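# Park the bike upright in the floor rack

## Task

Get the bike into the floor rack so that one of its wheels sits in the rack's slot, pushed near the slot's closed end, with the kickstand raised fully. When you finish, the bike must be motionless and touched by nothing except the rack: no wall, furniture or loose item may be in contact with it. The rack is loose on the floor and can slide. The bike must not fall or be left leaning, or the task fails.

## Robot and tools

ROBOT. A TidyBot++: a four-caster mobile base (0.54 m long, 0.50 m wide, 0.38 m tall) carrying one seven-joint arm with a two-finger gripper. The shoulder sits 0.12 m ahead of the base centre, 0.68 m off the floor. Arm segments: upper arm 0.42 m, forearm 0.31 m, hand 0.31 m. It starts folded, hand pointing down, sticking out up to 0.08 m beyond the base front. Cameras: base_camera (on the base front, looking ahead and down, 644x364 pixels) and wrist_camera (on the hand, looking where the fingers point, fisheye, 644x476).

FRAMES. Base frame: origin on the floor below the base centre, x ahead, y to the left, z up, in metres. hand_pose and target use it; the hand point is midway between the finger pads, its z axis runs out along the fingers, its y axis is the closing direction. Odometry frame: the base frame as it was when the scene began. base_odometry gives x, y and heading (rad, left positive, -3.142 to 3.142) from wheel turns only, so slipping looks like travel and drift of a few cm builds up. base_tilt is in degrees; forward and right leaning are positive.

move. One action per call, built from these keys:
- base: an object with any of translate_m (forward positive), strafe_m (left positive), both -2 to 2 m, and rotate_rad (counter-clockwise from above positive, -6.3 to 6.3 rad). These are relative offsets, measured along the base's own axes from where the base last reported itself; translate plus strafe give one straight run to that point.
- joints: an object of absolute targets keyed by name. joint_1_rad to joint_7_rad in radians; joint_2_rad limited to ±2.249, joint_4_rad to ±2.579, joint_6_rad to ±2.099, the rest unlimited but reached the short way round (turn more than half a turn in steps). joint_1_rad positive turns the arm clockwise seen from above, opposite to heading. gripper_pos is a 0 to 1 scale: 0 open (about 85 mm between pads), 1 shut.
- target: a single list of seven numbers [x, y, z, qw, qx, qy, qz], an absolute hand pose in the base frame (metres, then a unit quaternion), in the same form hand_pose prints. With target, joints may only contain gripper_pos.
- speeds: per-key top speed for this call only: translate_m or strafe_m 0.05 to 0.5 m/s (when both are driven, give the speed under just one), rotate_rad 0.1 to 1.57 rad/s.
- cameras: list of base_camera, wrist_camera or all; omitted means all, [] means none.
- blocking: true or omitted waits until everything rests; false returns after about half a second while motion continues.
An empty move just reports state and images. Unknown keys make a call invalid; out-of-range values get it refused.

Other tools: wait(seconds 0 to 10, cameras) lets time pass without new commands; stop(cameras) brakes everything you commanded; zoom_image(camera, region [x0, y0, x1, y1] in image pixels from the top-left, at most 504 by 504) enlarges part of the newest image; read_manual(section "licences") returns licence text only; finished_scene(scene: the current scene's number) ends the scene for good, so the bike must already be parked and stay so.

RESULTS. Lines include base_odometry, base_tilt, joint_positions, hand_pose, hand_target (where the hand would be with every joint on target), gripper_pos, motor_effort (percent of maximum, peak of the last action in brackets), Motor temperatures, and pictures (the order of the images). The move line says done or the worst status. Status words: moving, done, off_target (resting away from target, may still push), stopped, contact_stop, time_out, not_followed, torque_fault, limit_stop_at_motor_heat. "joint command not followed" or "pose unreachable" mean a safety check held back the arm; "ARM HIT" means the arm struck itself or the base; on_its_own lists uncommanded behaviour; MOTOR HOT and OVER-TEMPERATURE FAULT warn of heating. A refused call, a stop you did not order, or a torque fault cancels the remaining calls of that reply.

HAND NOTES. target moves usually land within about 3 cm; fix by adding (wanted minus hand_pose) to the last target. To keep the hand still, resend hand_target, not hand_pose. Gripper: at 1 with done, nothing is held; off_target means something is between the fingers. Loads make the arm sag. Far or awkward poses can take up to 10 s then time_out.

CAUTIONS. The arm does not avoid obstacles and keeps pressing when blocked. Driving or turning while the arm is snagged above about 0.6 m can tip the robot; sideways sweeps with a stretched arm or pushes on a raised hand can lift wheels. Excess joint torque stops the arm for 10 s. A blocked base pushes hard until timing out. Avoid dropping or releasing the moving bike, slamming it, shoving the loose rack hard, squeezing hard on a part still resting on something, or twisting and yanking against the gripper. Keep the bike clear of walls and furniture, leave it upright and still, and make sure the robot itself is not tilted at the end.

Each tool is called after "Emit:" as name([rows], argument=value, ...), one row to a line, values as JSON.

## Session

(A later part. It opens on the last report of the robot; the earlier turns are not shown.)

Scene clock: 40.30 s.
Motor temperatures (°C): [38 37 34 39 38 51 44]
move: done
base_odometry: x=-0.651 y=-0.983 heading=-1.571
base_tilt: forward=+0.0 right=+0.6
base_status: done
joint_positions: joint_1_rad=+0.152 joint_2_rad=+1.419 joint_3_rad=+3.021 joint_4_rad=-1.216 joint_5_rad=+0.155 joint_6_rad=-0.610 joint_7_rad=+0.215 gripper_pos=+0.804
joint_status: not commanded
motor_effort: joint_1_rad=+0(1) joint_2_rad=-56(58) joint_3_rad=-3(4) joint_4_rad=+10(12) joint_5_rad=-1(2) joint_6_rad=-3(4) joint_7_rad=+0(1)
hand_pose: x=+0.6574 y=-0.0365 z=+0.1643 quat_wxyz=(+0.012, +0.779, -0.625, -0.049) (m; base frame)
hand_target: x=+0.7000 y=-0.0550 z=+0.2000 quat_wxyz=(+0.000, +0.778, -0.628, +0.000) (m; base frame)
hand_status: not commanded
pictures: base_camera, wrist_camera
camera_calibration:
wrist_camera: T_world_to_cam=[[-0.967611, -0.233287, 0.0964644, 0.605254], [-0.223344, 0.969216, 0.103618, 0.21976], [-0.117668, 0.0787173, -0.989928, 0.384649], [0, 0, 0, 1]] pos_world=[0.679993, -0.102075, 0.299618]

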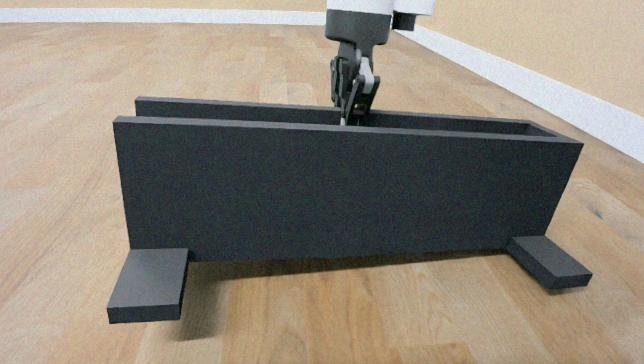

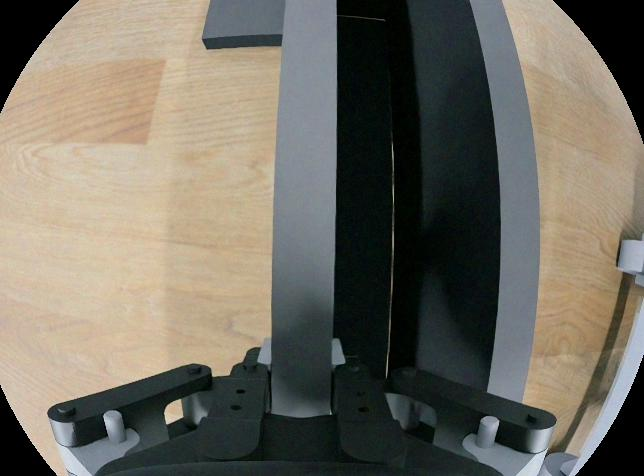

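Emit:
move(base={"translate_m": -0.07, "strafe_m": 0.04}, joints={"joint_7_rad": 0.06})

Emit:
move(target=[0.70, -0.055, 0.162, 0, 0.8090, -0.5878, 0])

Scene clock: 42.77 s.
Motor temperatures (°C): [38 37 34 39 38 51 44]
move: done
base_odometry: x=-0.611 y=-0.913 heading=-1.571
base_tilt: forward=+0.0 right=+0.6
base_status: done
joint_positions: joint_1_rad=+0.152 joint_2_rad=+1.419 joint_3_rad=+3.021 joint_4_rad=-1.218 joint_5_rad=+0.157 joint_6_rad=-0.607 joint_7_rad=+0.090 gripper_pos=+0.804
joint_status: all done
motor_effort: joint_1_rad=+0(3) joint_2_rad=-56(59) joint_3_rad=-3(5) joint_4_rad=+10(12) joint_5_rad=-1(3) joint_6_rad=-3(4) joint_7_rad=+0(2)
hand_pose: x=+0.6570 y=-0.0366 z=+0.1641 quat_wxyz=(+0.015, +0.739, -0.672, -0.048) (m; base frame)
hand_target: x=+0.7000 y=-0.0550 z=+0.2000 quat_wxyz=(+0.000, +0.743, -0.670, +0.000) (m; base frame)
hand_status: not commanded
pictures: base_camera, wrist_camera
camera_calibration:
wrist_camera: T_world_to_cam=[[-0.988283, -0.112598, 0.103043, 0.621786], [-0.103206, 0.990363, 0.0923559, 0.143546], [-0.112449, 0.0806391, -0.99038, 0.381072], [0, 0, 0, 1]] pos_world=[0.672167, -0.102879, 0.300078]

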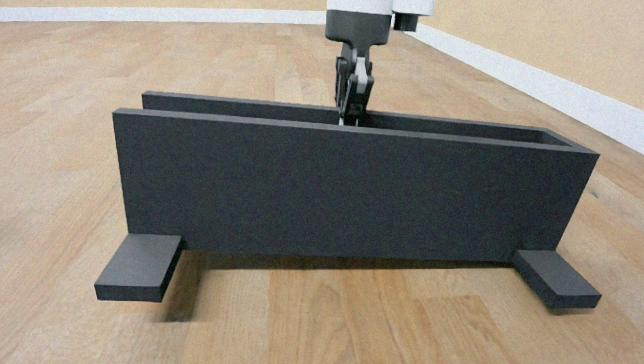

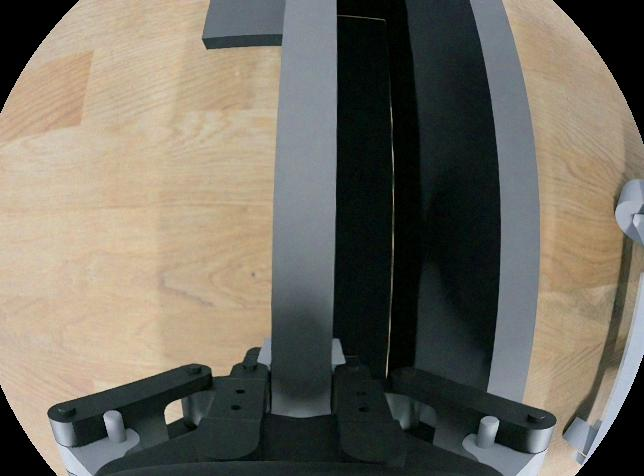

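Scene clock: 44.57 s.
Motor temperatures (°C): [38 37 34 39 38 51 44]
move: off_target
base_odometry: x=-0.611 y=-0.913 heading=-1.571
base_tilt: forward=+0.0 right=+0.6
base_status: not commanded
joint_positions: joint_1_rad=+0.007 joint_2_rad=+1.459 joint_3_rad=+3.351 joint_4_rad=-1.176 joint_5_rad=-0.345 joint_6_rad=-0.607 joint_7_rad=+0.627 gripper_pos=+0.804
joint_status: not commanded
motor_effort: joint_1_rad=-1(2) joint_2_rad=-54(56) joint_3_rad=+2(3) joint_4_rad=+9(10) joint_5_rad=+0(2) joint_6_rad=-3(3) joint_7_rad=+1(2)
hand_pose: x=+0.6672 y=-0.0667 z=+0.1467 quat_wxyz=(+0.025, +0.803, -0.595, -0.025) (m; base frame)
hand_target: x=+0.7000 y=-0.0550 z=+0.1620 quat_wxyz=(+0.000, +0.809, -0.588, +0.000) (m; base frame)
hand_status: off_target (0.038 m and 4.2 deg from the pose sent, 0.047 m and 13.8 deg at the start)
pictures: base_camera, wrist_camera
camera_calibration:
wrist_camera: T_world_to_cam=[[-0.948739, -0.3039, 0.086826, 0.593521], [-0.300319, 0.952419, 0.0520167, 0.310927], [-0.0985027, 0.0232748, -0.994865, 0.354953], [0, 0, 0, 1]] pos_world=[0.691438, -0.124023, 0.285424]

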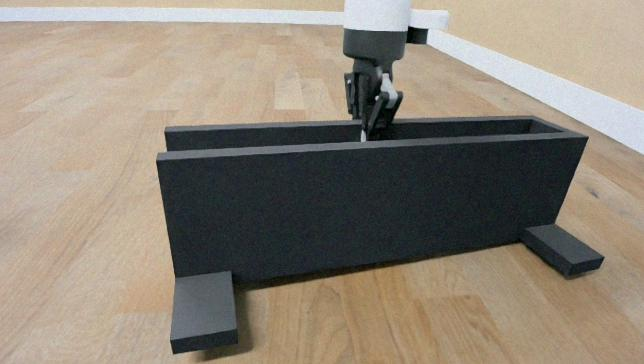

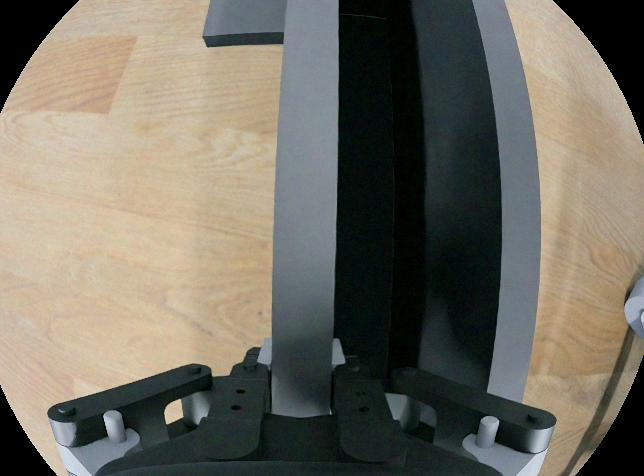

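Emit:
move(target=[0.69, -0.045, 0.145, 0, 0.743, -0.670, 0])

Scene clock: 45.33 s.
Motor temperatures (°C): [38 37 34 39 38 51 44]
move: off_target
base_odometry: x=-0.611 y=-0.913 heading=-1.571
base_tilt: forward=+0.0 right=+0.6
base_status: not commanded
joint_positions: joint_1_rad=-0.034 joint_2_rad=+1.478 joint_3_rad=+3.382 joint_4_rad=-1.177 joint_5_rad=-0.428 joint_6_rad=-0.572 joint_7_rad=+0.519 gripper_pos=+0.804
joint_status: not commanded
motor_effort: joint_1_rad=+0(2) joint_2_rad=-50(55) joint_3_rad=+2(4) joint_4_rad=+8(10) joint_5_rad=-2(3) joint_6_rad=-4(5) joint_7_rad=+1(2)
hand_pose: x=+0.6744 y=-0.0528 z=+0.1371 quat_wxyz=(+0.018, +0.759, -0.650, -0.011) (m; base frame)
hand_target: x=+0.6900 y=-0.0450 z=+0.1450 quat_wxyz=(+0.000, +0.743, -0.670, +0.000) (m; base frame)
hand_status: off_target (0.019 m and 3.8 deg from the pose sent, 0.032 m and 11.7 deg at the start)
pictures: base_camera, wrist_camera
camera_calibration:
wrist_camera: T_world_to_cam=[[-0.983993, -0.168406, 0.0582857, 0.640229], [-0.166585, 0.985411, 0.0348429, 0.214252], [-0.0633032, 0.0245757, -0.997692, 0.322516], [0, 0, 0, 1]] pos_world=[0.686089, -0.111235, 0.27699]

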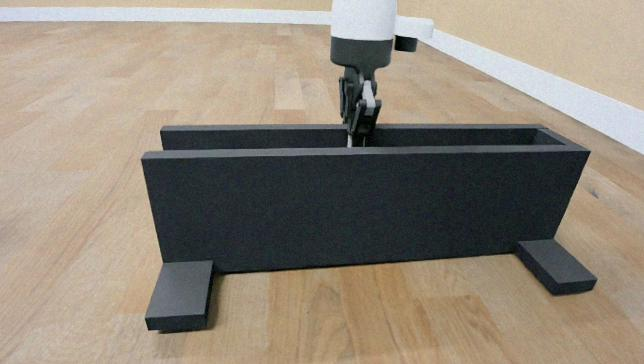

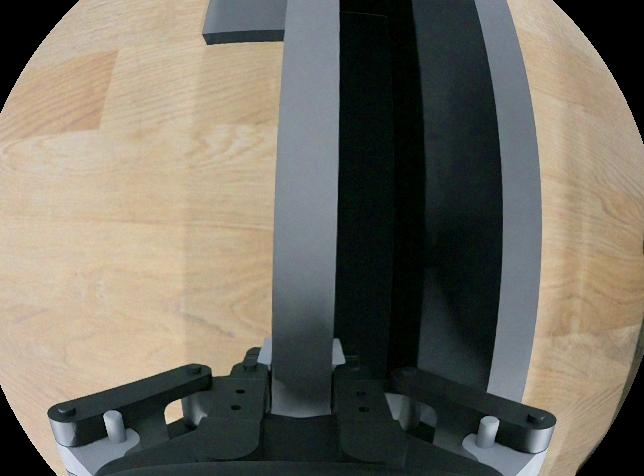

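Emit:
move(target=[0.685, -0.045, 0.13, 0, 0.725, -0.689, 0])

Emit:
move(joints={"gripper_pos": 0.4})

Scene clock: 46.03 s.
Motor temperatures (°C): [38 38 34 39 38 51 44]
move: off_target
base_odometry: x=-0.611 y=-0.913 heading=-1.571
base_tilt: forward=+0.0 right=+0.6
base_status: not commanded
joint_positions: joint_1_rad=-0.041 joint_2_rad=+1.486 joint_3_rad=+3.384 joint_4_rad=-1.176 joint_5_rad=-0.448 joint_6_rad=-0.553 joint_7_rad=+0.508 gripper_pos=+0.804
joint_status: not commanded
motor_effort: joint_1_rad=+1(2) joint_2_rad=-48(51) joint_3_rad=+2(3) joint_4_rad=+8(9) joint_5_rad=-1(2) joint_6_rad=-3(4) joint_7_rad=+1(2)
hand_pose: x=+0.6779 y=-0.0495 z=+0.1328 quat_wxyz=(+0.013, +0.753, -0.658, -0.005) (m; base frame)
hand_target: x=+0.6850 y=-0.0450 z=+0.1300 quat_wxyz=(+0.000, +0.725, -0.689, +0.000) (m; base frame)
hand_status: off_target (0.009 m and 5.0 deg from the pose sent, 0.015 m and 6.4 deg at the start)
pictures: base_camera, wrist_camera
camera_calibration:
wrist_camera: T_world_to_cam=[[-0.988092, -0.147661, 0.0432508, 0.650308], [-0.146313, 0.988693, 0.0328472, 0.198335], [-0.047612, 0.0261279, -0.998524, 0.307912], [0, 0, 0, 1]] pos_world=[0.686243, -0.108113, 0.272816]

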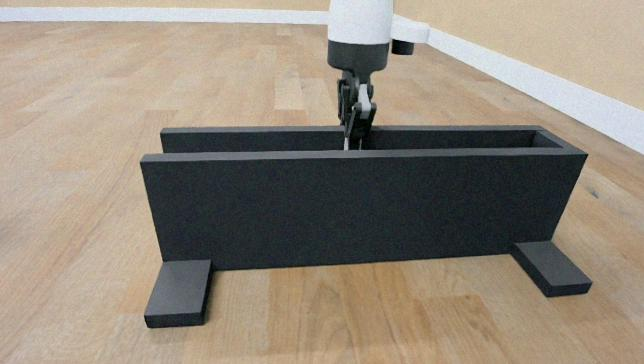

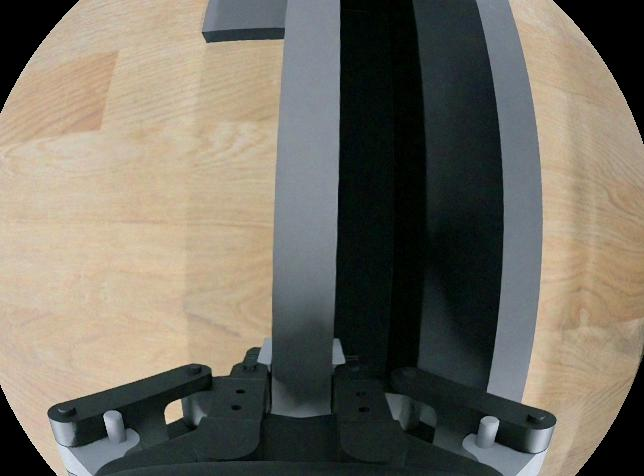

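Scene clock: 46.87 s.
Motor temperatures (°C): [38 38 34 39 38 51 44]
move: done
base_odometry: x=-0.611 y=-0.913 heading=-1.571
base_tilt: forward=+0.0 right=+0.6
base_status: not commanded
joint_positions: joint_1_rad=-0.041 joint_2_rad=+1.486 joint_3_rad=+3.384 joint_4_rad=-1.176 joint_5_rad=-0.448 joint_6_rad=-0.553 joint_7_rad=+0.508 gripper_pos=+0.400
joint_status: all done
motor_effort: joint_1_rad=+0(1) joint_2_rad=-45(49) joint_3_rad=+3(3) joint_4_rad=+7(8) joint_5_rad=-1(2) joint_6_rad=+0(3) joint_7_rad=+1(1)
hand_pose: x=+0.6778 y=-0.0494 z=+0.1327 quat_wxyz=(+0.013, +0.753, -0.658, -0.005) (m; base frame)
hand_target: x=+0.6850 y=-0.0450 z=+0.1300 quat_wxyz=(+0.000, +0.725, -0.689, +0.000) (m; base frame)
hand_status: not commanded
pictures: base_camera, wrist_camera
camera_calibration:
wrist_camera: T_world_to_cam=[[-0.988116, -0.147455, 0.0433927, 0.650226], [-0.146098, 0.988721, 0.0329454, 0.198153], [-0.0477613, 0.0262143, -0.998515, 0.307898], [0, 0, 0, 1]] pos_world=[0.686155, -0.10811, 0.272697]

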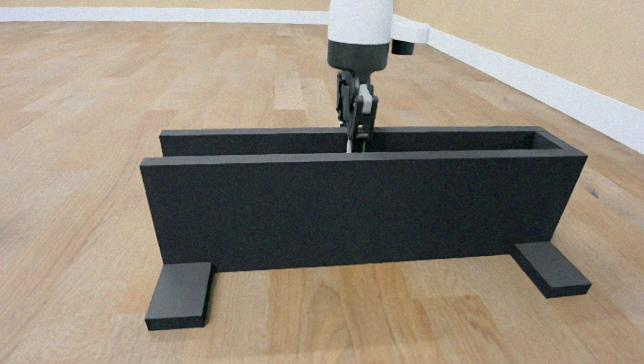

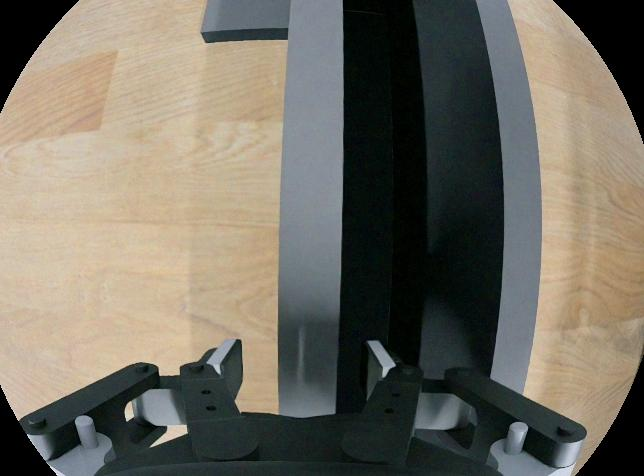

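Emit:
move(target=[0.66, -0.045, 0.27, 0, 0.743, -0.670, 0])

Emit:
move(base={"translate_m": -0.3}, joints={"joint_1_rad": 0.0, "joint_2_rad": -0.322, "joint_3_rad": 3.14, "joint_4_rad": -2.5, "joint_5_rad": 0, "joint_6_rad": -0.3, "joint_7_rad": 1.57, "gripper_pos": 0})

Emit:
move(base={"rotate_rad": 0.7})

Scene clock: 48.60 s.
Motor temperatures (°C): [38 38 34 39 38 51 44]
move: off_target
base_odometry: x=-0.611 y=-0.913 heading=-1.571
base_tilt: forward=+0.0 right=+0.6
base_status: not commanded
joint_positions: joint_1_rad=-0.060 joint_2_rad=+1.173 joint_3_rad=+3.414 joint_4_rad=-1.456 joint_5_rad=-0.448 joint_6_rad=-0.553 joint_7_rad=+0.523 gripper_pos=+0.400
joint_status: not commanded
motor_effort: joint_1_rad=+0(1) joint_2_rad=-43(48) joint_3_rad=+3(4) joint_4_rad=+8(9) joint_5_rad=-2(2) joint_6_rad=+0(2) joint_7_rad=+0(1)
hand_pose: x=+0.6672 y=-0.0575 z=+0.2669 quat_wxyz=(+0.002, +0.739, -0.674, +0.013) (m; base frame)
hand_target: x=+0.6600 y=-0.0450 z=+0.2700 quat_wxyz=(+0.000, +0.743, -0.670, +0.000) (m; base frame)
hand_status: off_target (0.015 m and 1.7 deg from the pose sent, 0.139 m and 2.3 deg at the start)
pictures: base_camera, wrist_camera
camera_calibration:
wrist_camera: T_world_to_cam=[[-0.994346, -0.10613, 0.00342465, 0.649919], [-0.106053, 0.994199, 0.0179297, 0.177708], [-0.00530766, 0.0174652, -0.999833, 0.413147], [0, 0, 0, 1]] pos_world=[0.667284, -0.114917, 0.407666]

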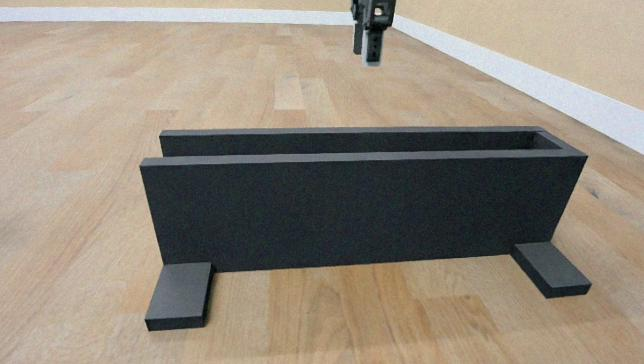

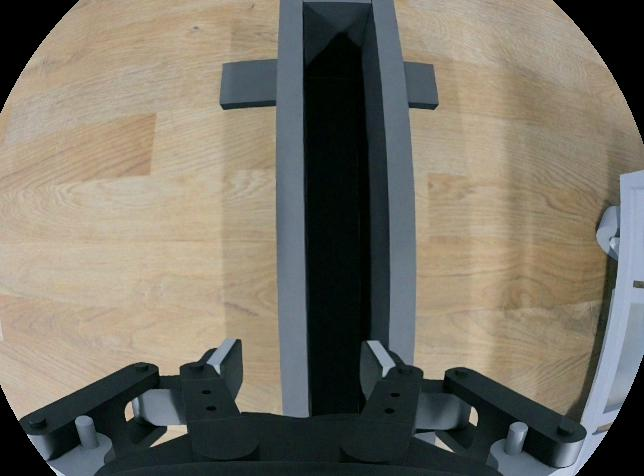

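Scene clock: 51.60 s.
Motor temperatures (°C): [38 38 34 39 38 51 44]
move: done
base_odometry: x=-0.611 y=-0.612 heading=-1.571
base_tilt: forward=-0.1 right=+0.6
base_status: done
joint_positions: joint_1_rad=-0.020 joint_2_rad=-0.301 joint_3_rad=+3.158 joint_4_rad=-2.488 joint_5_rad=-0.071 joint_6_rad=-0.340 joint_7_rad=+1.524 gripper_pos=+0.000
joint_status: all done
motor_effort: joint_1_rad=+0(3) joint_2_rad=-5(45) joint_3_rad=+0(4) joint_4_rad=+17(19) joint_5_rad=-2(4) joint_6_rad=+5(6) joint_7_rad=+1(1)
hand_pose: x=+0.4308 y=+0.0103 z=+0.6482 quat_wxyz=(-0.031, +0.952, -0.049, +0.302) (m; base frame)
hand_target: x=+0.4357 y=+0.0018 z=+0.6563 quat_wxyz=(+0.000, +0.945, +0.000, +0.326) (m; base frame)
hand_status: not commanded
pictures: base_camera, wrist_camera
camera_calibration:
wrist_camera: T_world_to_cam=[[-0.0717904, -0.995227, -0.0661063, 0.0775885], [-0.837161, 0.0961533, -0.538439, 0.763308], [0.542225, 0.0166868, -0.840068, 0.452516], [0, 0, 0, 1]] pos_world=[0.399217, -0.00372752, 0.796268]

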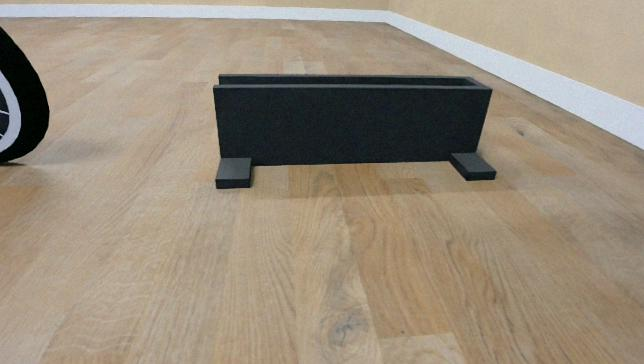

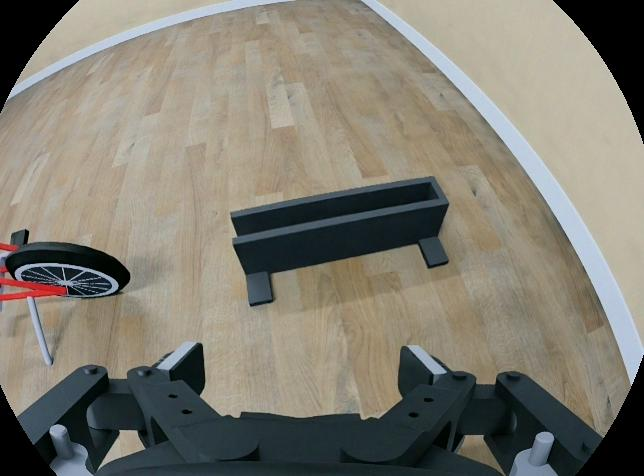

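Scene clock: 53.23 s.
Motor temperatures (°C): [38 38 34 39 38 51 44]
move: done
base_odometry: x=-0.611 y=-0.612 heading=-0.872
base_tilt: forward=+0.0 right=+0.6
base_status: done
joint_positions: joint_1_rad=-0.017 joint_2_rad=-0.301 joint_3_rad=+3.152 joint_4_rad=-2.488 joint_5_rad=-0.068 joint_6_rad=-0.338 joint_7_rad=+1.526 gripper_pos=+0.000
joint_status: not commanded
motor_effort: joint_1_rad=+0(1) joint_2_rad=-5(5) joint_3_rad=+0(1) joint_4_rad=+17(17) joint_5_rad=-2(3) joint_6_rad=+5(5) joint_7_rad=+1(1)
hand_pose: x=+0.4313 y=+0.0105 z=+0.6486 quat_wxyz=(-0.030, +0.951, -0.046, +0.303) (m; base frame)
hand_target: x=+0.4357 y=+0.0018 z=+0.6563 quat_wxyz=(+0.000, +0.945, +0.000, +0.326) (m; base frame)
hand_status: not commanded
pictures: base_camera, wrist_camera
camera_calibration:
wrist_camera: T_world_to_cam=[[-0.0675252, -0.995805, -0.0617491, 0.0731624], [-0.836184, 0.0902467, -0.540974, 0.765225], [0.544277, 0.0151043, -0.83877, 0.45086], [0, 0, 0, 1]] pos_world=[0.399416, -0.0030135, 0.796652]

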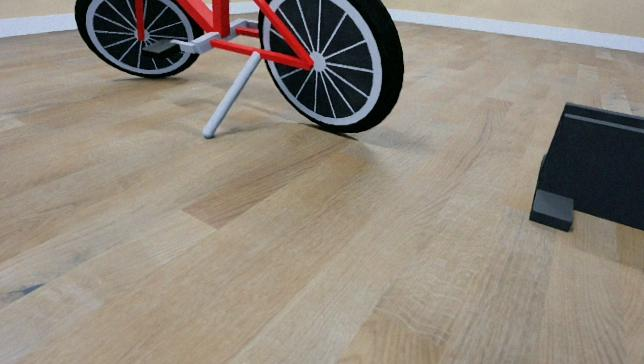

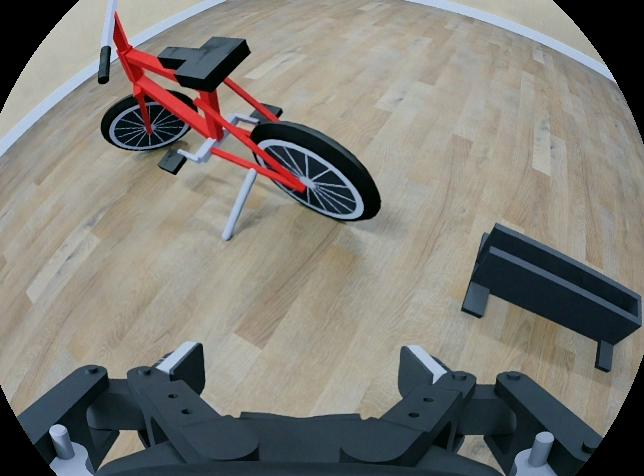

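Emit:
zoom_image(camera="wrist_camera", region=[90, 0, 400, 250])

Scaled by 1.626.

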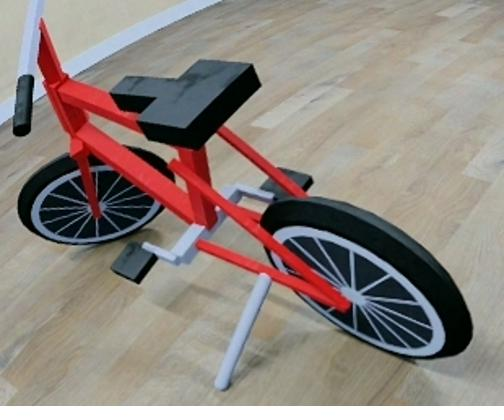

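Emit:
move(base={"rotate_rad": -0.57})

Emit:
move(base={"translate_m": 0.0, "strafe_m": 0.88})

Emit:
zoom_image(camera="wrist_camera", region=[120, 60, 520, 340])

Scene clock: 55.40 s.
Motor temperatures (°C): [38 38 34 39 38 51 44]
move: done
base_odometry: x=-0.611 y=-0.613 heading=-1.441
base_tilt: forward=+0.0 right=+0.6
base_status: done
joint_positions: joint_1_rad=-0.014 joint_2_rad=-0.301 joint_3_rad=+3.152 joint_4_rad=-2.488 joint_5_rad=-0.067 joint_6_rad=-0.337 joint_7_rad=+1.526 gripper_pos=+0.000
joint_status: not commanded
motor_effort: joint_1_rad=+0(1) joint_2_rad=-5(5) joint_3_rad=+0(1) joint_4_rad=+17(17) joint_5_rad=-2(3) joint_6_rad=+5(5) joint_7_rad=+1(1)
hand_pose: x=+0.4314 y=+0.0096 z=+0.6487 quat_wxyz=(-0.029, +0.951, -0.047, +0.303) (m; base frame)
hand_target: x=+0.4357 y=+0.0018 z=+0.6563 quat_wxyz=(+0.000, +0.945, +0.000, +0.326) (m; base frame)
hand_status: not commanded
pictures: base_camera, wrist_camera
camera_calibration:
wrist_camera: T_world_to_cam=[[-0.0688895, -0.995791, -0.0604594, 0.0720778], [-0.835868, 0.0906962, -0.541386, 0.765528], [0.54459, 0.0132403, -0.838598, 0.45063], [0, 0, 0, 1]] pos_world=[0.399438, -0.00362261, 0.796701]

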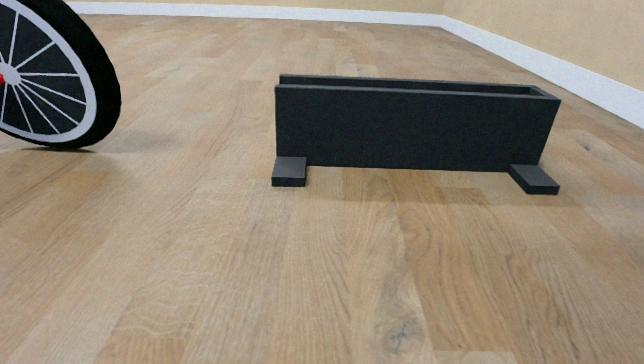

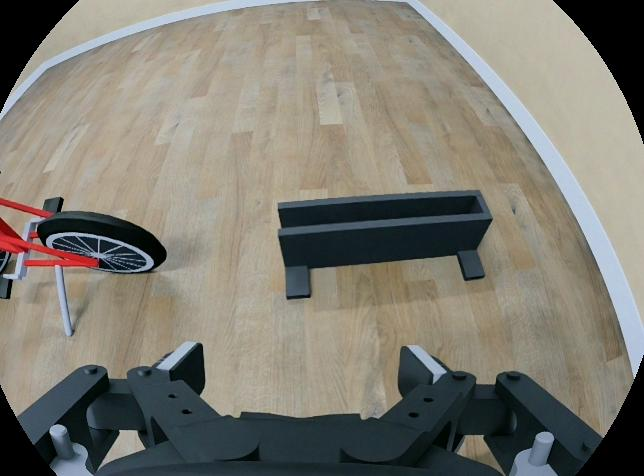

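Scene clock: 58.60 s.
Motor temperatures (°C): [38 38 34 39 38 51 44]
move: done
base_odometry: x=+0.262 y=-0.499 heading=-1.441
base_tilt: forward=+0.0 right=+0.6
base_status: done
joint_positions: joint_1_rad=-0.014 joint_2_rad=-0.301 joint_3_rad=+3.151 joint_4_rad=-2.488 joint_5_rad=-0.067 joint_6_rad=-0.337 joint_7_rad=+1.526 gripper_pos=+0.000
joint_status: not commanded
motor_effort: joint_1_rad=+0(1) joint_2_rad=-5(5) joint_3_rad=+1(2) joint_4_rad=+17(18) joint_5_rad=-2(3) joint_6_rad=+5(5) joint_7_rad=+0(1)
hand_pose: x=+0.4314 y=+0.0098 z=+0.6487 quat_wxyz=(-0.029, +0.951, -0.046, +0.303) (m; base frame)
hand_target: x=+0.4357 y=+0.0018 z=+0.6563 quat_wxyz=(+0.000, +0.945, +0.000, +0.326) (m; base frame)
hand_status: not commanded
pictures: base_camera, wrist_camera
camera_calibration:
wrist_camera: T_world_to_cam=[[-0.0680529, -0.995875, -0.060009, 0.0715926], [-0.835794, 0.0897527, -0.541658, 0.765694], [0.54481, 0.0132938, -0.838454, 0.450487], [0, 0, 0, 1]] pos_world=[0.399404, -0.0034144, 0.796753]

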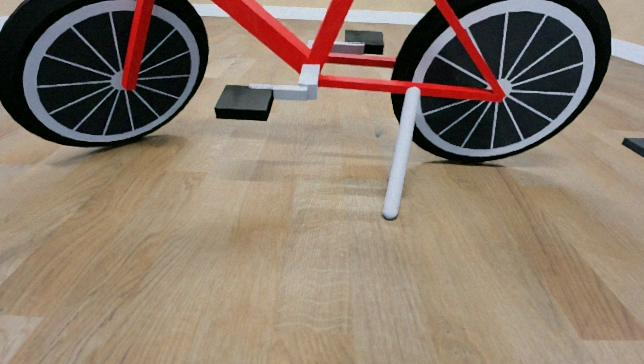

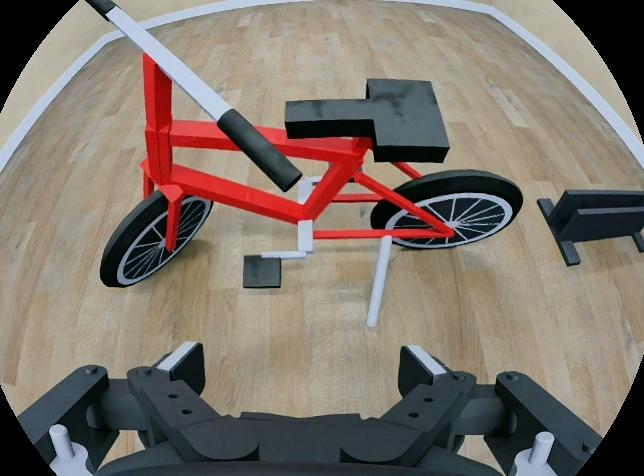

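Scaled by 1.260.

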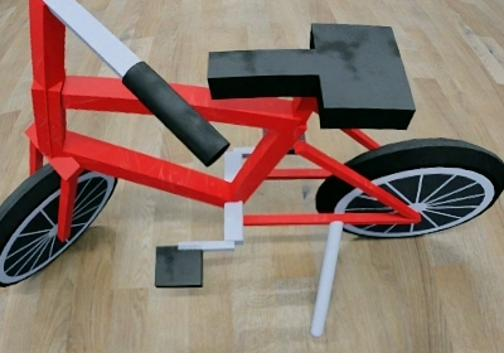

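Emit:
zoom_image(camera="wrist_camera", region=[270, 60, 470, 180])

Scaled by 2.520.

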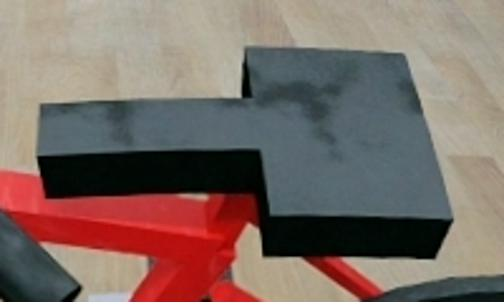

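Emit:
move(base={"strafe_m": -0.2})

Emit:
move(target=[0.72, -0.0, 0.67, 0, 0.7071, -0.7071, 0])

Scene clock: 61.00 s.
Motor temperatures (°C): [38 38 34 39 38 51 44]
move: done
base_odometry: x=+0.064 y=-0.525 heading=-1.442
base_tilt: forward=+0.0 right=+0.6
base_status: done
joint_positions: joint_1_rad=-0.014 joint_2_rad=-0.302 joint_3_rad=+3.150 joint_4_rad=-2.488 joint_5_rad=-0.066 joint_6_rad=-0.337 joint_7_rad=+1.526 gripper_pos=+0.000
joint_status: not commanded
motor_effort: joint_1_rad=+0(1) joint_2_rad=-5(5) joint_3_rad=+0(2) joint_4_rad=+17(18) joint_5_rad=-1(2) joint_6_rad=+5(5) joint_7_rad=+1(1)
hand_pose: x=+0.4314 y=+0.0100 z=+0.6488 quat_wxyz=(-0.029, +0.951, -0.045, +0.304) (m; base frame)
hand_target: x=+0.4357 y=+0.0018 z=+0.6563 quat_wxyz=(+0.000, +0.945, +0.000, +0.326) (m; base frame)
hand_status: not commanded
pictures: base_camera, wrist_camera
camera_calibration:
wrist_camera: T_world_to_cam=[[-0.0667224, -0.996012, -0.0592273, 0.0707447], [-0.835581, 0.088219, -0.542237, 0.766057], [0.5453, 0.0133098, -0.838136, 0.450171], [0, 0, 0, 1]] pos_world=[0.399346, -0.00310992, 0.796878]

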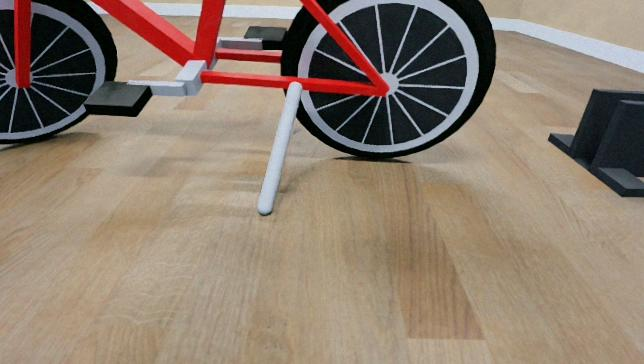

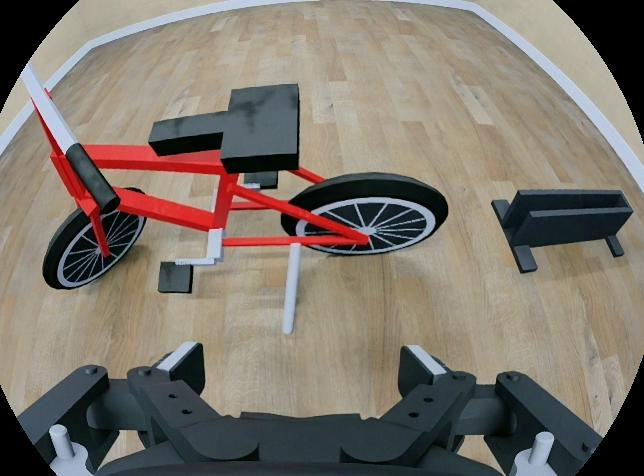

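Scene clock: 64.17 s.
Motor temperatures (°C): [38 38 34 39 38 51 44]
move: off_target
base_odometry: x=+0.064 y=-0.525 heading=-1.442
base_tilt: forward=+0.0 right=+0.6
base_status: not commanded
joint_positions: joint_1_rad=-0.092 joint_2_rad=+0.731 joint_3_rad=+3.412 joint_4_rad=-0.868 joint_5_rad=-0.125 joint_6_rad=-1.508 joint_7_rad=+0.151 gripper_pos=+0.000
joint_status: not commanded
motor_effort: joint_1_rad=+0(1) joint_2_rad=-42(43) joint_3_rad=+2(2) joint_4_rad=+17(19) joint_5_rad=-1(2) joint_6_rad=+0(6) joint_7_rad=+0(1)
hand_pose: x=+0.7281 y=-0.0272 z=+0.6796 quat_wxyz=(+0.005, +0.720, -0.693, +0.038) (m; base frame)
hand_target: x=+0.7200 y=+0.0000 z=+0.6700 quat_wxyz=(+0.000, +0.707, -0.707, +0.000) (m; base frame)
hand_status: off_target (0.030 m and 4.9 deg from the pose sent, 0.290 m and 90.4 deg at the start)
pictures: base_camera, wrist_camera
camera_calibration:
wrist_camera: T_world_to_cam=[[-0.998155, -0.0547912, -0.0261629, 0.736564], [-0.0542615, 0.998315, -0.0205461, 0.135238], [0.0272446, -0.0190885, -0.999447, 0.800628], [0, 0, 0, 1]] pos_world=[0.72073, -0.0793698, 0.822234]

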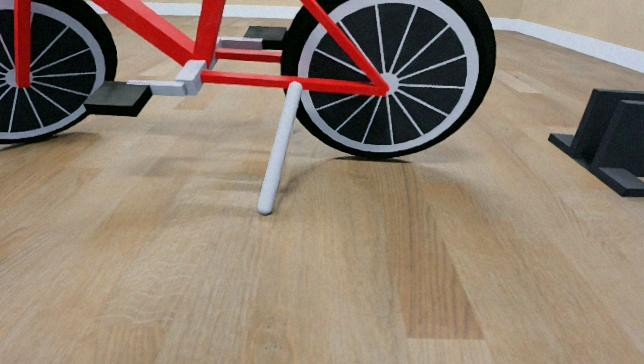

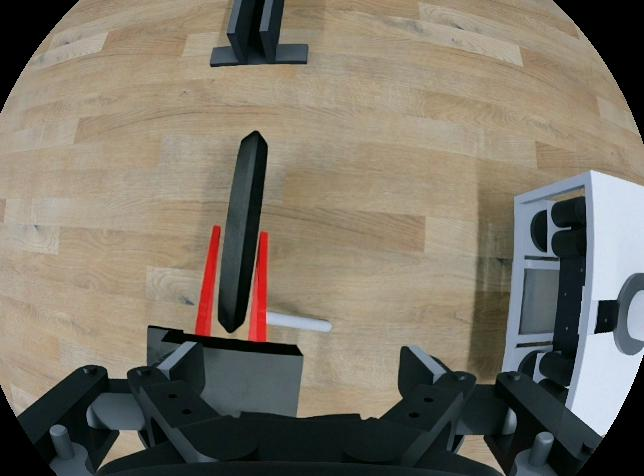

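Emit:
zoom_image(camera="wrist_camera", region=[180, 0, 340, 160])

Emit:
zoom_image(camera="wrist_camera", region=[130, 200, 350, 420])

Scaled by 3.150.

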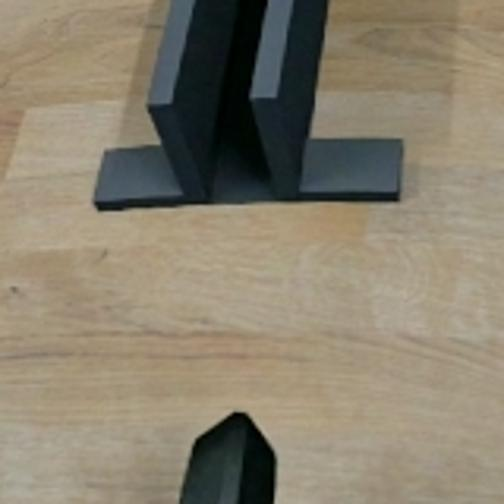

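Scaled by 2.291.

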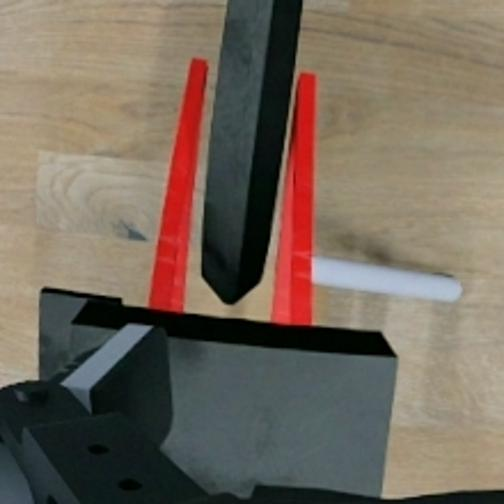

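Emit:
move(base={"strafe_m": 0.17}, speeds={"strafe_m": 0.2})

Emit:
zoom_image(camera="wrist_camera", region=[100, 200, 400, 440])

Scene clock: 66.83 s.
Motor temperatures (°C): [38 38 34 39 38 51 44]
move: done
base_odometry: x=+0.232 y=-0.503 heading=-1.442
base_tilt: forward=+0.0 right=+0.6
base_status: done
joint_positions: joint_1_rad=-0.110 joint_2_rad=+0.732 joint_3_rad=+3.419 joint_4_rad=-0.866 joint_5_rad=-0.132 joint_6_rad=-1.511 joint_7_rad=+0.149 gripper_pos=+0.000
joint_status: not commanded
motor_effort: joint_1_rad=+0(4) joint_2_rad=-42(43) joint_3_rad=+2(4) joint_4_rad=+17(17) joint_5_rad=-1(3) joint_6_rad=+0(1) joint_7_rad=+1(1)
hand_pose: x=+0.7282 y=-0.0171 z=+0.6798 quat_wxyz=(+0.004, +0.724, -0.689, +0.036) (m; base frame)
hand_target: x=+0.7200 y=+0.0000 z=+0.6700 quat_wxyz=(+0.000, +0.707, -0.707, +0.000) (m; base frame)
hand_status: not commanded
pictures: base_camera, wrist_camera
camera_calibration:
wrist_camera: T_world_to_cam=[[-0.997504, -0.0658958, -0.0253701, 0.736093], [-0.0654508, 0.997694, -0.0179898, 0.131572], [0.0264971, -0.0162844, -0.999516, 0.801631], [0, 0, 0, 1]] pos_world=[0.721626, -0.0697091, 0.822285]

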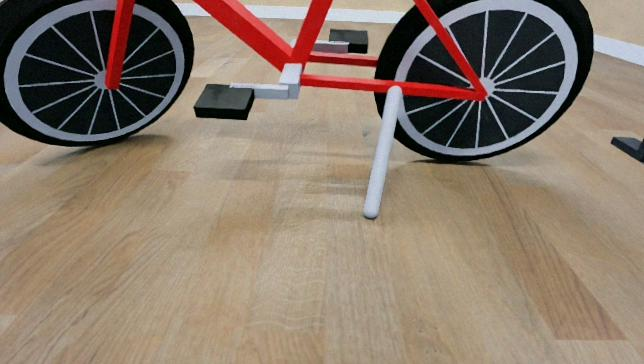

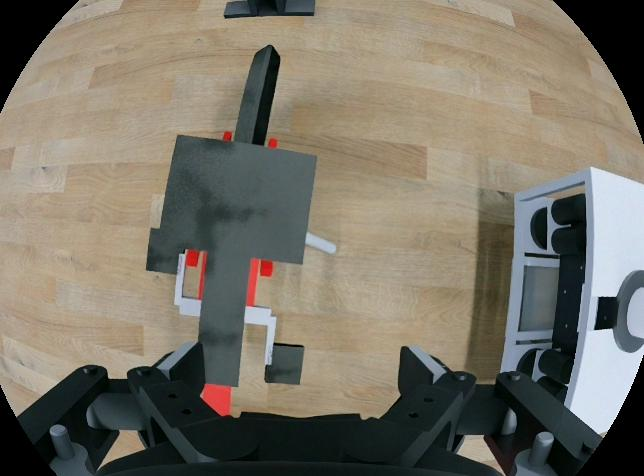

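Scaled by 1.680.

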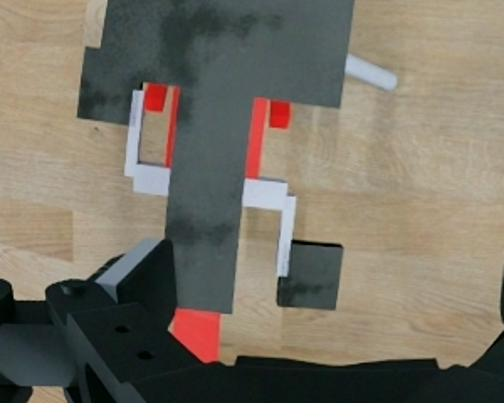

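Emit:
move(target=[0.78, 0.01, 0.625, -0.083, 0.675, -0.729, 0.077])

Emit:
zoom_image(camera="wrist_camera", region=[100, 200, 400, 440])

Scene clock: 69.20 s.
Motor temperatures (°C): [38 38 34 39 38 51 44]
move: off_target
base_odometry: x=+0.232 y=-0.503 heading=-1.442
base_tilt: forward=+0.0 right=+0.6
base_status: not commanded
joint_positions: joint_1_rad=-0.148 joint_2_rad=+0.733 joint_3_rad=+3.455 joint_4_rad=-1.036 joint_5_rad=-0.186 joint_6_rad=-1.198 joint_7_rad=+0.101 gripper_pos=+0.000
joint_status: not commanded
motor_effort: joint_1_rad=+0(1) joint_2_rad=-42(44) joint_3_rad=+3(3) joint_4_rad=+17(18) joint_5_rad=-1(2) joint_6_rad=+2(2) joint_7_rad=+1(1)
hand_pose: x=+0.7689 y=-0.0106 z=+0.6337 quat_wxyz=(-0.054, +0.698, -0.709, +0.086) (m; base frame)
hand_target: x=+0.7800 y=+0.0100 z=+0.6250 quat_wxyz=(-0.083, +0.675, -0.729, +0.077) (m; base frame)
hand_status: off_target (0.025 m and 4.9 deg from the pose sent, 0.080 m and 13.2 deg at the start)
pictures: base_camera, wrist_camera
camera_calibration:
wrist_camera: T_world_to_cam=[[-0.983817, -0.00225569, -0.179164, 0.863546], [-0.00103929, 0.999976, -0.00688289, 0.0704176], [0.179175, -0.0065853, -0.983795, 0.627299], [0, 0, 0, 1]] pos_world=[0.737248, -0.0643371, 0.772335]

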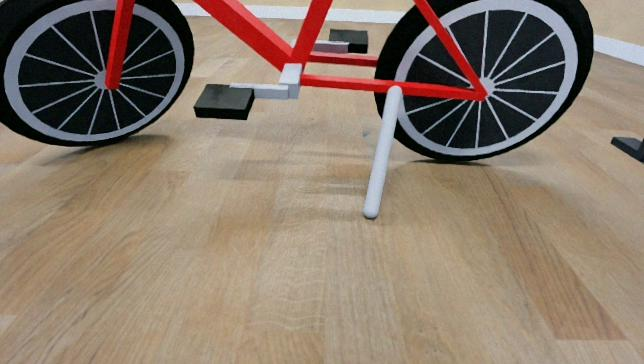

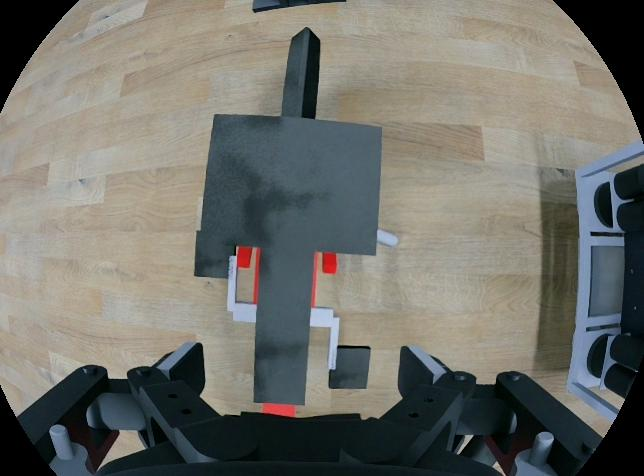

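Scaled by 1.680.

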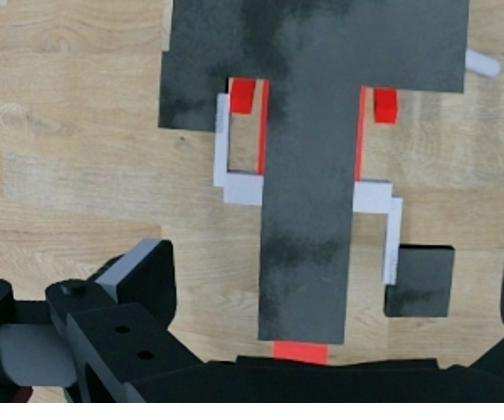

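Emit:
move(target=[0.812, 0.01, 0.575, -0.083, 0.675, -0.729, 0.077])

Emit:
zoom_image(camera="wrist_camera", region=[100, 200, 400, 440])

Scene clock: 70.70 s.
Motor temperatures (°C): [38 38 34 39 38 51 44]
move: off_target
base_odometry: x=+0.232 y=-0.503 heading=-1.442
base_tilt: forward=+0.0 right=+0.6
base_status: not commanded
joint_positions: joint_1_rad=-0.148 joint_2_rad=+0.858 joint_3_rad=+3.455 joint_4_rad=-0.980 joint_5_rad=-0.212 joint_6_rad=-1.152 joint_7_rad=+0.101 gripper_pos=+0.000
joint_status: not commanded
motor_effort: joint_1_rad=+0(1) joint_2_rad=-46(49) joint_3_rad=+3(3) joint_4_rad=+17(18) joint_5_rad=-1(2) joint_6_rad=+2(2) joint_7_rad=+1(1)
hand_pose: x=+0.7951 y=-0.0032 z=+0.5745 quat_wxyz=(-0.046, +0.701, -0.707, +0.080) (m; base frame)
hand_target: x=+0.8120 y=+0.0100 z=+0.5750 quat_wxyz=(-0.083, +0.675, -0.729, +0.077) (m; base frame)
hand_status: off_target (0.021 m and 5.8 deg from the pose sent, 0.076 m and 4.9 deg at the start)
pictures: base_camera, wrist_camera
camera_calibration:
wrist_camera: T_world_to_cam=[[-0.987109, -0.0106854, -0.159691, 0.870078], [-0.00932254, 0.999913, -0.00928103, 0.070601], [0.159777, -0.00767267, -0.987123, 0.581805], [0, 0, 0, 1]] pos_world=[0.766562, -0.0568338, 0.713912]

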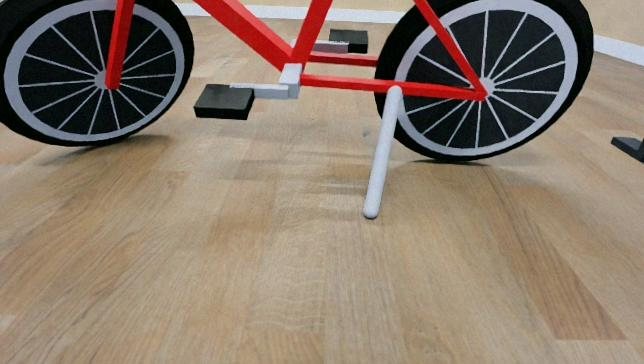

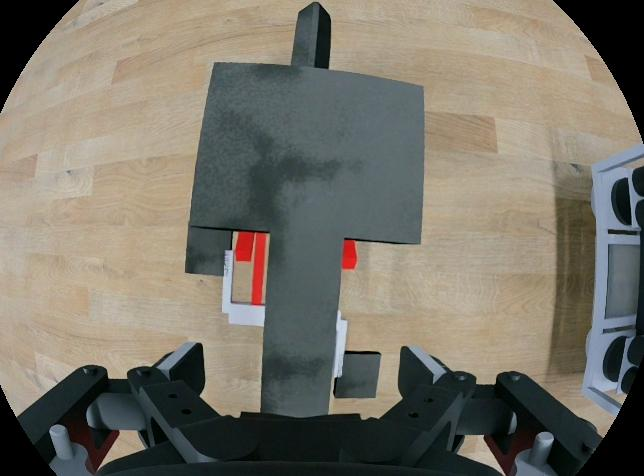

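Scaled by 1.680.

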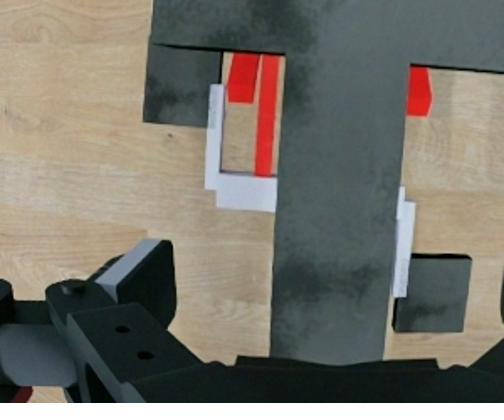

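Emit:
move(target=[0.822, 0.009, 0.52, -0.083, 0.675, -0.729, 0.077])

Scene clock: 71.73 s.
Motor temperatures (°C): [38 38 34 39 38 51 44]
move: off_target
base_odometry: x=+0.232 y=-0.503 heading=-1.442
base_tilt: forward=+0.0 right=+0.6
base_status: not commanded
joint_positions: joint_1_rad=-0.148 joint_2_rad=+0.931 joint_3_rad=+3.455 joint_4_rad=-0.994 joint_5_rad=-0.241 joint_6_rad=-1.052 joint_7_rad=+0.101 gripper_pos=+0.000
joint_status: not commanded
motor_effort: joint_1_rad=+0(1) joint_2_rad=-47(50) joint_3_rad=+3(4) joint_4_rad=+17(18) joint_5_rad=-1(2) joint_6_rad=+2(2) joint_7_rad=+1(1)
hand_pose: x=+0.8117 y=-0.0009 z=+0.5263 quat_wxyz=(-0.054, +0.697, -0.710, +0.084) (m; base frame)
hand_target: x=+0.8220 y=+0.0090 z=+0.5200 quat_wxyz=(-0.083, +0.675, -0.729, +0.077) (m; base frame)
hand_status: off_target (0.016 m and 4.8 deg from the pose sent, 0.062 m and 5.8 deg at the start)
pictures: base_camera, wrist_camera
camera_calibration:
wrist_camera: T_world_to_cam=[[-0.98416, -0.00117409, -0.177277, 0.885701], [-0.000598791, 0.999994, -0.00329867, 0.0577512], [0.17728, -0.00314027, -0.984156, 0.515807], [0, 0, 0, 1]] pos_world=[0.780265, -0.0550912, 0.664839]

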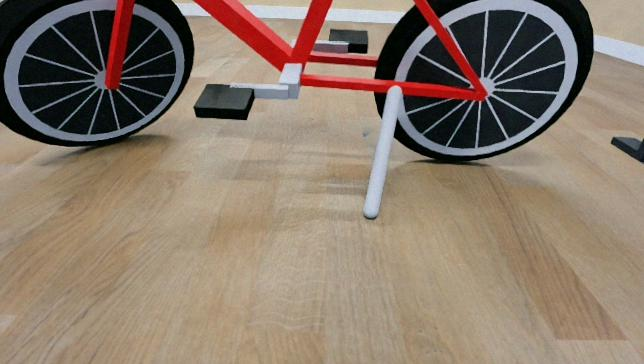

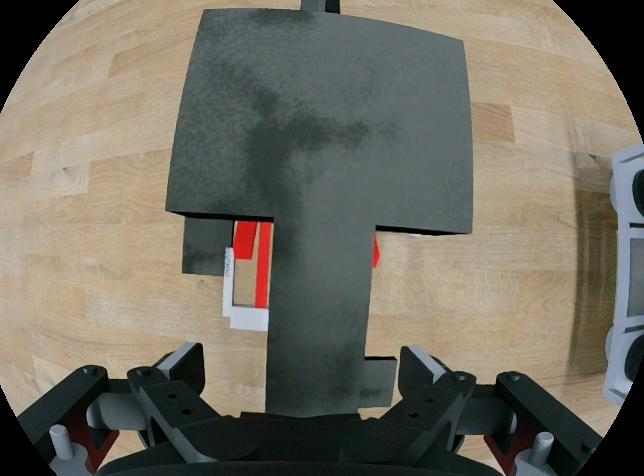

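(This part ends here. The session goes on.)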